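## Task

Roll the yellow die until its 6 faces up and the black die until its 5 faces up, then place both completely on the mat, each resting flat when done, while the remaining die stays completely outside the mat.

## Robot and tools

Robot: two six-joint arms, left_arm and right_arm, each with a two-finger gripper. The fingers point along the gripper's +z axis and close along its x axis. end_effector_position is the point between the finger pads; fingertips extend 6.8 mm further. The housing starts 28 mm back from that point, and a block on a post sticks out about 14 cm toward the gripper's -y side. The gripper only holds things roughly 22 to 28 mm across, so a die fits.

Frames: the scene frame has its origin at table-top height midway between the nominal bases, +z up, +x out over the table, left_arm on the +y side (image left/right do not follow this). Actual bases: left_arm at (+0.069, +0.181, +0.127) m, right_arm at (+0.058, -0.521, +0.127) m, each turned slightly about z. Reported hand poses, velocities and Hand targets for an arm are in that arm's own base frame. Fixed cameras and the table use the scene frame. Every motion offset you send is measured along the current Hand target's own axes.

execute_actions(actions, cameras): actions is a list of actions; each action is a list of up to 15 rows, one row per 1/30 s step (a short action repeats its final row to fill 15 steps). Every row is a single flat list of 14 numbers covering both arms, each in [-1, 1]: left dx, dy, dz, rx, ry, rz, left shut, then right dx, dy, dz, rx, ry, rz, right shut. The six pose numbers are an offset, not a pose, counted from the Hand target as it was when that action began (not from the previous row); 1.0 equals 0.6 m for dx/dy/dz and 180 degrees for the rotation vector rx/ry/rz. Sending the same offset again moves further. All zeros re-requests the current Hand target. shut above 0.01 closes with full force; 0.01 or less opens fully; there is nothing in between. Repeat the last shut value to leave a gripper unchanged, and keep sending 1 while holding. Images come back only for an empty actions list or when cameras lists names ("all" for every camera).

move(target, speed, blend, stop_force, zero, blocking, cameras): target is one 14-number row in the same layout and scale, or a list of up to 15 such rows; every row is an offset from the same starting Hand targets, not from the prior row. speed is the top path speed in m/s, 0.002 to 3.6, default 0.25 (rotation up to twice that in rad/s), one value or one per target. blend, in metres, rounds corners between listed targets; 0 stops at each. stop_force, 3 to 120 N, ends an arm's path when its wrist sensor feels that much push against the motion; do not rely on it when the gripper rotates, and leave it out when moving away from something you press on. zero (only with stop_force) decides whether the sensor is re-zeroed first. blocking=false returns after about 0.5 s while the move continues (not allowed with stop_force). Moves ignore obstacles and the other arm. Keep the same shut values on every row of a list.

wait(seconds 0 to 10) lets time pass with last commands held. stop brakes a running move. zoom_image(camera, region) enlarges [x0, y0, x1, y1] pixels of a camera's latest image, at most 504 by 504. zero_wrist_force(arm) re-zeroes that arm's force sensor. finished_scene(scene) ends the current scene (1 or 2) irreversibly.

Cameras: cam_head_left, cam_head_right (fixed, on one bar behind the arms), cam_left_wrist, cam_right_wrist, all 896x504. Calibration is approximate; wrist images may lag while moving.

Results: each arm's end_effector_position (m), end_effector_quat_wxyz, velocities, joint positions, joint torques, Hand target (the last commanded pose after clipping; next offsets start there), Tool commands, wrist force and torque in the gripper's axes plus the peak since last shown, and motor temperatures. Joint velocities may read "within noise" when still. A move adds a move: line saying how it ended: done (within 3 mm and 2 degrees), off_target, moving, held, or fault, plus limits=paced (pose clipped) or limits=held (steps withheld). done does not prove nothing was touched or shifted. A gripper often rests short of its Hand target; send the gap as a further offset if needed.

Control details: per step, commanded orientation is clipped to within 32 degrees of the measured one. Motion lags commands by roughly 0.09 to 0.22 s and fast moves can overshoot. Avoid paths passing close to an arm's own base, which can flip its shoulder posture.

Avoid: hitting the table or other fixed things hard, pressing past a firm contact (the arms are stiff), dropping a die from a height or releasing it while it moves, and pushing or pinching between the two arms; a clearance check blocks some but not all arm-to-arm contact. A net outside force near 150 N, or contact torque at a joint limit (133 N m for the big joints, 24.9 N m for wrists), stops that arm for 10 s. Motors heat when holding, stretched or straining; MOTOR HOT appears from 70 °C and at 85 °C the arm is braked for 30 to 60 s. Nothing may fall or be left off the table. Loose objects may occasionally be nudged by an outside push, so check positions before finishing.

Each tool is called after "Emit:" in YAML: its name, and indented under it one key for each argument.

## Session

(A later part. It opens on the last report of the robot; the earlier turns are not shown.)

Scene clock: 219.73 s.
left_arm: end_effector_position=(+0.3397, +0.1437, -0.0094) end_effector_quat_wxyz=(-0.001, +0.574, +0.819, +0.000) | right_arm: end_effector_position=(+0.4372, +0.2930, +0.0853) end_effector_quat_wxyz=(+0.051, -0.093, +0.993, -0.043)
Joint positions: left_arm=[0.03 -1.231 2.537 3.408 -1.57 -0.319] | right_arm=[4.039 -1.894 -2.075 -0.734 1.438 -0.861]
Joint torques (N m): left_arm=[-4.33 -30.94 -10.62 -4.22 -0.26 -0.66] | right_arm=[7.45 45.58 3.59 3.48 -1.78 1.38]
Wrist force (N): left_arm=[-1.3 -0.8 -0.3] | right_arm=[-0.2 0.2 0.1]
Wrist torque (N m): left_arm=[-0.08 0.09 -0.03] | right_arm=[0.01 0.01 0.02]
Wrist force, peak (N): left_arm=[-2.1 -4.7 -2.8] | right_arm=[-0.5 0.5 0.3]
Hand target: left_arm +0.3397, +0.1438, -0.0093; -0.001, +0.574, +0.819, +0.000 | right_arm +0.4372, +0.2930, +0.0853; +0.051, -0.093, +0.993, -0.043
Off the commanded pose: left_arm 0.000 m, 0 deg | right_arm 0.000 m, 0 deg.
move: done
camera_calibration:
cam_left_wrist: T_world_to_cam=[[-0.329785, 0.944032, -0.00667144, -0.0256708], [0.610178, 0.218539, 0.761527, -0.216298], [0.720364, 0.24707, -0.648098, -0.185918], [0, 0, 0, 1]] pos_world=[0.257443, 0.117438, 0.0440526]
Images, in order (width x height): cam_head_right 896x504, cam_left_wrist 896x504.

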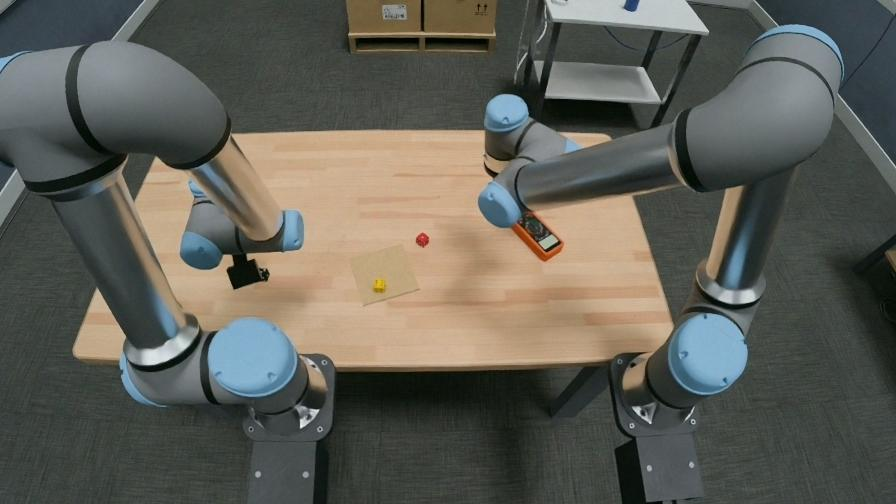

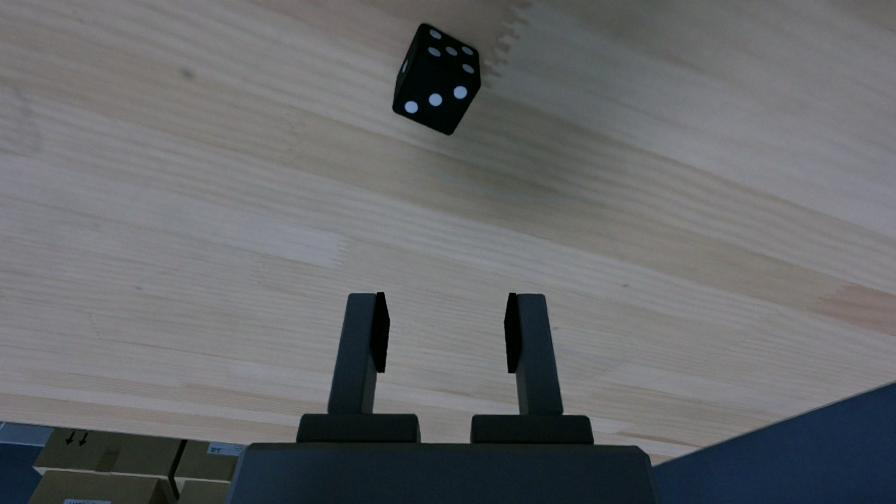

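Emit:
move:
  target:
    - [-0.0088,-0.0045,0.075,-0.098,-0.0253,0.1597,0,0,0,0,0,0,0,0]
    - [-0.0088,-0.0045,0.1728,-0.098,-0.0253,0.1597,1,0,0,0,0,0,0,0]
    - [-0.0088,-0.0045,-0.05,-0.098,-0.0253,0.1597,1,0,0,0,0,0,0,0]
    - [-0.24,0.055,-0.083,0,0,0.111,1,0,0,0,0,0,0,0]
    - [-0.507,-0.127,-0.049,0.396,0.07,0.096,1,0,0,0,0,0,0,0]
    - [-0.507,-0.127,0.143,0.396,0.07,0.096,1,0,0,0,0,0,0,0]
  speed: [0.3,0.15,0.3,0.5,0.5,0.2]
  blend: [0,0,0.03,0.03,0.02,0]
  cameras: ["cam_head_right","cam_left_wrist"]

Scene clock: 242.97 s.
left_arm: end_effector_position=(+0.3720, -0.1681, -0.0954) end_effector_quat_wxyz=(-0.417, +0.571, +0.572, -0.416) | right_arm: end_effector_position=(+0.4372, +0.2930, +0.0853) end_effector_quat_wxyz=(+0.051, -0.093, +0.993, -0.043)
Joint positions: left_arm=[-0.525 -0.607 1.695 4.838 -2.067 -0.177] | right_arm=[4.039 -1.894 -2.075 -0.734 1.438 -0.861]
Joint torques (N m): left_arm=[13.32 -42.91 -1.56 0.4 -0.83 1.61] | right_arm=[6.64 46.05 4.17 3.29 -1.69 1.16]
Wrist force (N): left_arm=[-1.3 0.1 -0.8] | right_arm=[-0.3 0.3 0.0]
Wrist torque (N m): left_arm=[-0.03 0.16 0.09] | right_arm=[0.02 0.02 0.01]
Wrist force, peak (N): left_arm=[-1.4 1.3 -4.3] | right_arm=[-0.7 0.5 0.0]
Hand target: left_arm +0.3720, -0.1681, -0.0955; -0.417, +0.571, +0.572, -0.416 | right_arm +0.4372, +0.2930, +0.0853; +0.051, -0.093, +0.993, -0.043
Off the commanded pose: left_arm 0.000 m, 0 deg | right_arm 0.000 m, 0 deg.
move: done
camera_calibration:
cam_left_wrist: T_world_to_cam=[[-0.0033016, 0.999908, -0.0131705, 0.166142], [0.924115, -0.00198171, -0.38211, -0.365282], [-0.382101, -0.0134326, -0.924023, 0.151994], [0, 0, 0, 1]] pos_world=[0.396188, -0.164809, 0.00305563]
Images, in order (width x height): cam_head_right 896x504, cam_left_wrist 896x504.

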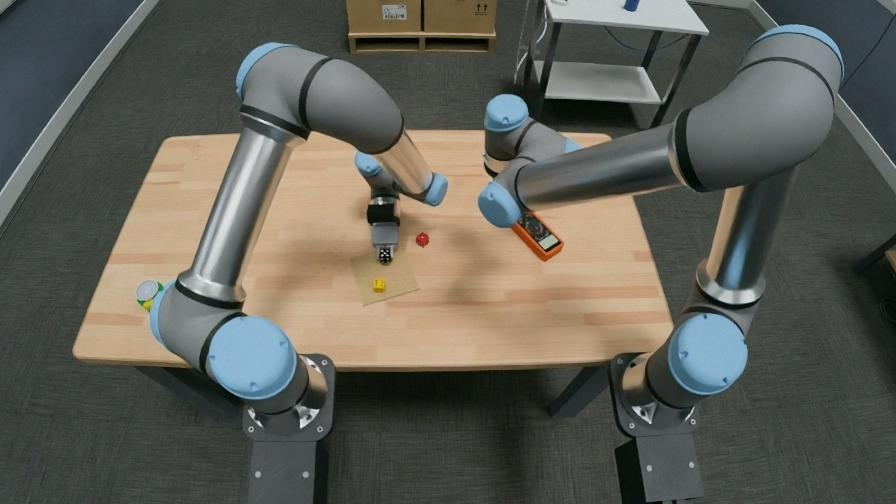

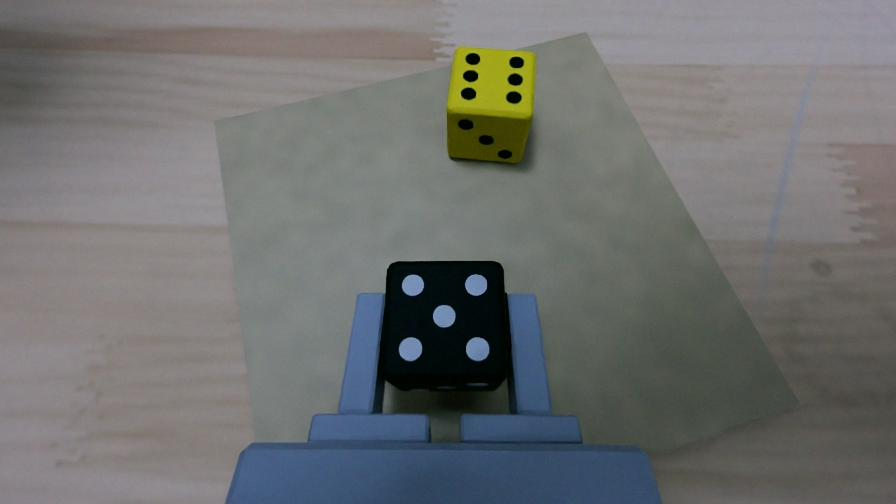

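Emit:
move:
  target: [0,0.0349,0.0113,0,0,0,1,0,0,0,0,0,0,0]
  speed: 0.012
  stop_force: 4

Emit:
move:
  target:
    - [0,0,0,0,0,0,0,0,0,0,0,0,0,0]
    - [0,0,-0.15,0,0,0,0,0,0,0,0,0,0,0]
    - [0,-0.13,-0.22,0,0,0,0,0,0,0,0,0,0,0]
  speed: [0.1,0.15,0.3]
  blend: [0,0.01,0]
  cameras: ["cam_left_wrist","cam_head_right"]

Emit:
zoom_image:
  camera: "cam_head_right"
  region: [340, 220, 430, 310]

Scene clock: 250.30 s.
left_arm: end_effector_position=(+0.3719, -0.1681, -0.1097) end_effector_quat_wxyz=(-0.417, +0.571, +0.572, -0.416) | right_arm: end_effector_position=(+0.4372, +0.2930, +0.0853) end_effector_quat_wxyz=(+0.051, -0.093, +0.993, -0.043)
Joint positions: left_arm=[-0.525 -0.577 1.686 4.818 -2.067 -0.177] | right_arm=[4.039 -1.894 -2.075 -0.734 1.438 -0.861]
Joint torques (N m): left_arm=[10.27 -57.02 0.18 1.15 -1.05 1.35] | right_arm=[8.51 46.36 4.26 3.22 -1.72 1.12]
Wrist force (N): left_arm=[-1.7 -2.5 -2.2] | right_arm=[-0.2 0.2 0.2]
Wrist torque (N m): left_arm=[-0.07 0.14 0.11] | right_arm=[0.02 0.01 0.02]
Wrist force, peak (N): left_arm=[1.3 -29.0 -9.4] | right_arm=[-0.4 0.8 0.0]
Hand target: left_arm +0.3719, -0.1681, -0.1097; -0.417, +0.571, +0.572, -0.416 (not the last commanded pose) | right_arm +0.4372, +0.2930, +0.0853; +0.051, -0.093, +0.993, -0.043
Off the commanded pose: left_arm 0.008 m, 0 deg | right_arm 0.000 m, 0 deg.
move: contact (left_arm)

Scene clock: 252.20 s.
left_arm: end_effector_position=(+0.4737, -0.1682, +0.0049) end_effector_quat_wxyz=(-0.417, +0.571, +0.572, -0.416) | right_arm: end_effector_position=(+0.4372, +0.2930, +0.0853) end_effector_quat_wxyz=(+0.051, -0.093, +0.993, -0.043)
Joint positions: left_arm=[-0.448 -0.647 1.372 5.214 -1.995 -0.148] | right_arm=[4.039 -1.894 -2.075 -0.734 1.438 -0.861]
Joint torques (N m): left_arm=[-12.82 -57.25 -7.89 1.16 -2.14 0.13] | right_arm=[7.23 46.57 3.09 3.27 -1.83 1.2]
Wrist force (N): left_arm=[-1.1 0.4 -1.2] | right_arm=[-0.1 0.4 0.0]
Wrist torque (N m): left_arm=[0.00 0.13 -0.12] | right_arm=[0.03 0.01 0.02]
Wrist force, peak (N): left_arm=[-1.1 -2.4 -2.3] | right_arm=[-0.5 0.6 0.1]
Hand target: left_arm +0.4736, -0.1683, +0.0050; -0.417, +0.571, +0.572, -0.416 | right_arm +0.4372, +0.2930, +0.0853; +0.051, -0.093, +0.993, -0.043
Off the commanded pose: left_arm 0.000 m, 0 deg | right_arm 0.000 m, 0 deg.
move: done
camera_calibration:
cam_left_wrist: T_world_to_cam=[[-0.00333818, 0.999906, -0.0132638, 0.167928], [0.92415, -0.00198229, -0.382024, -0.420928], [-0.382015, -0.013533, -0.924057, 0.283568], [0, 0, 0, 1]] pos_world=[0.497888, -0.164909, 0.103456]
Images, in order (width x height): cam_head_right 896x504, cam_left_wrist 896x504.

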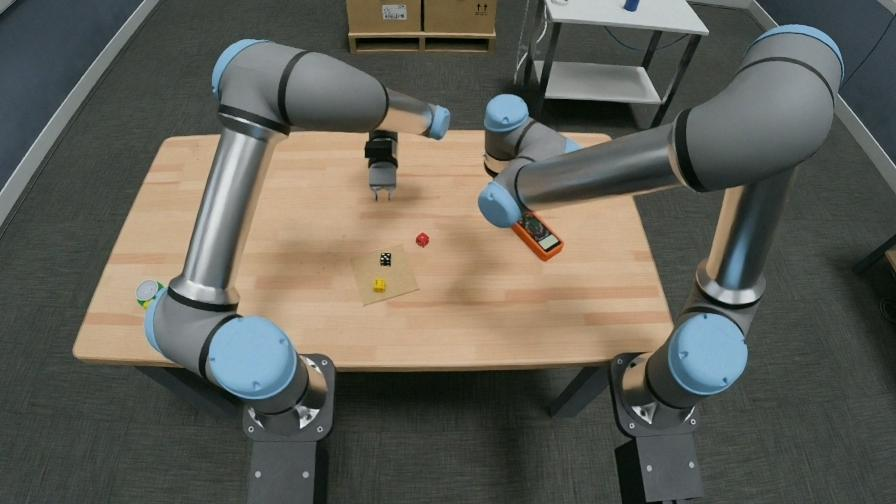

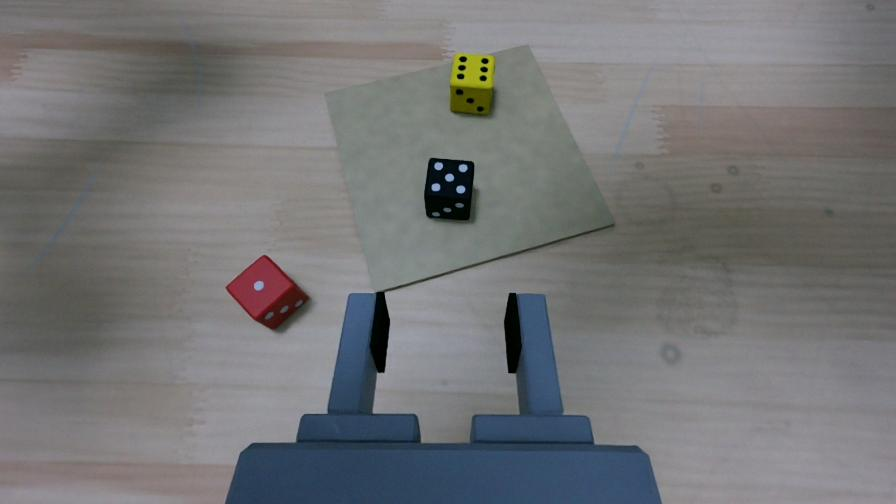

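Scaled by 5.600 from the camera's 896x504 image, which has a finer 1280x720 frame.

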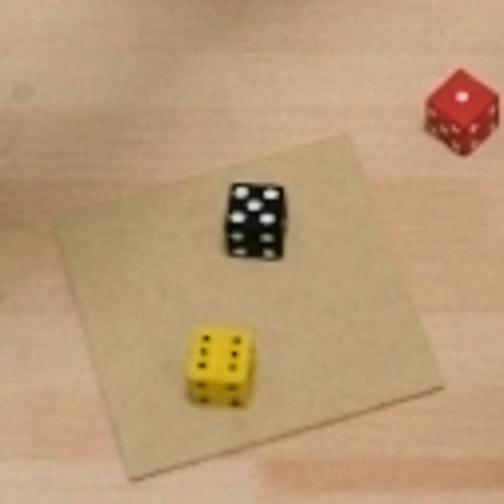

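Emit:
finished_scene:
  scene: 1

The scene is finished: the task was done.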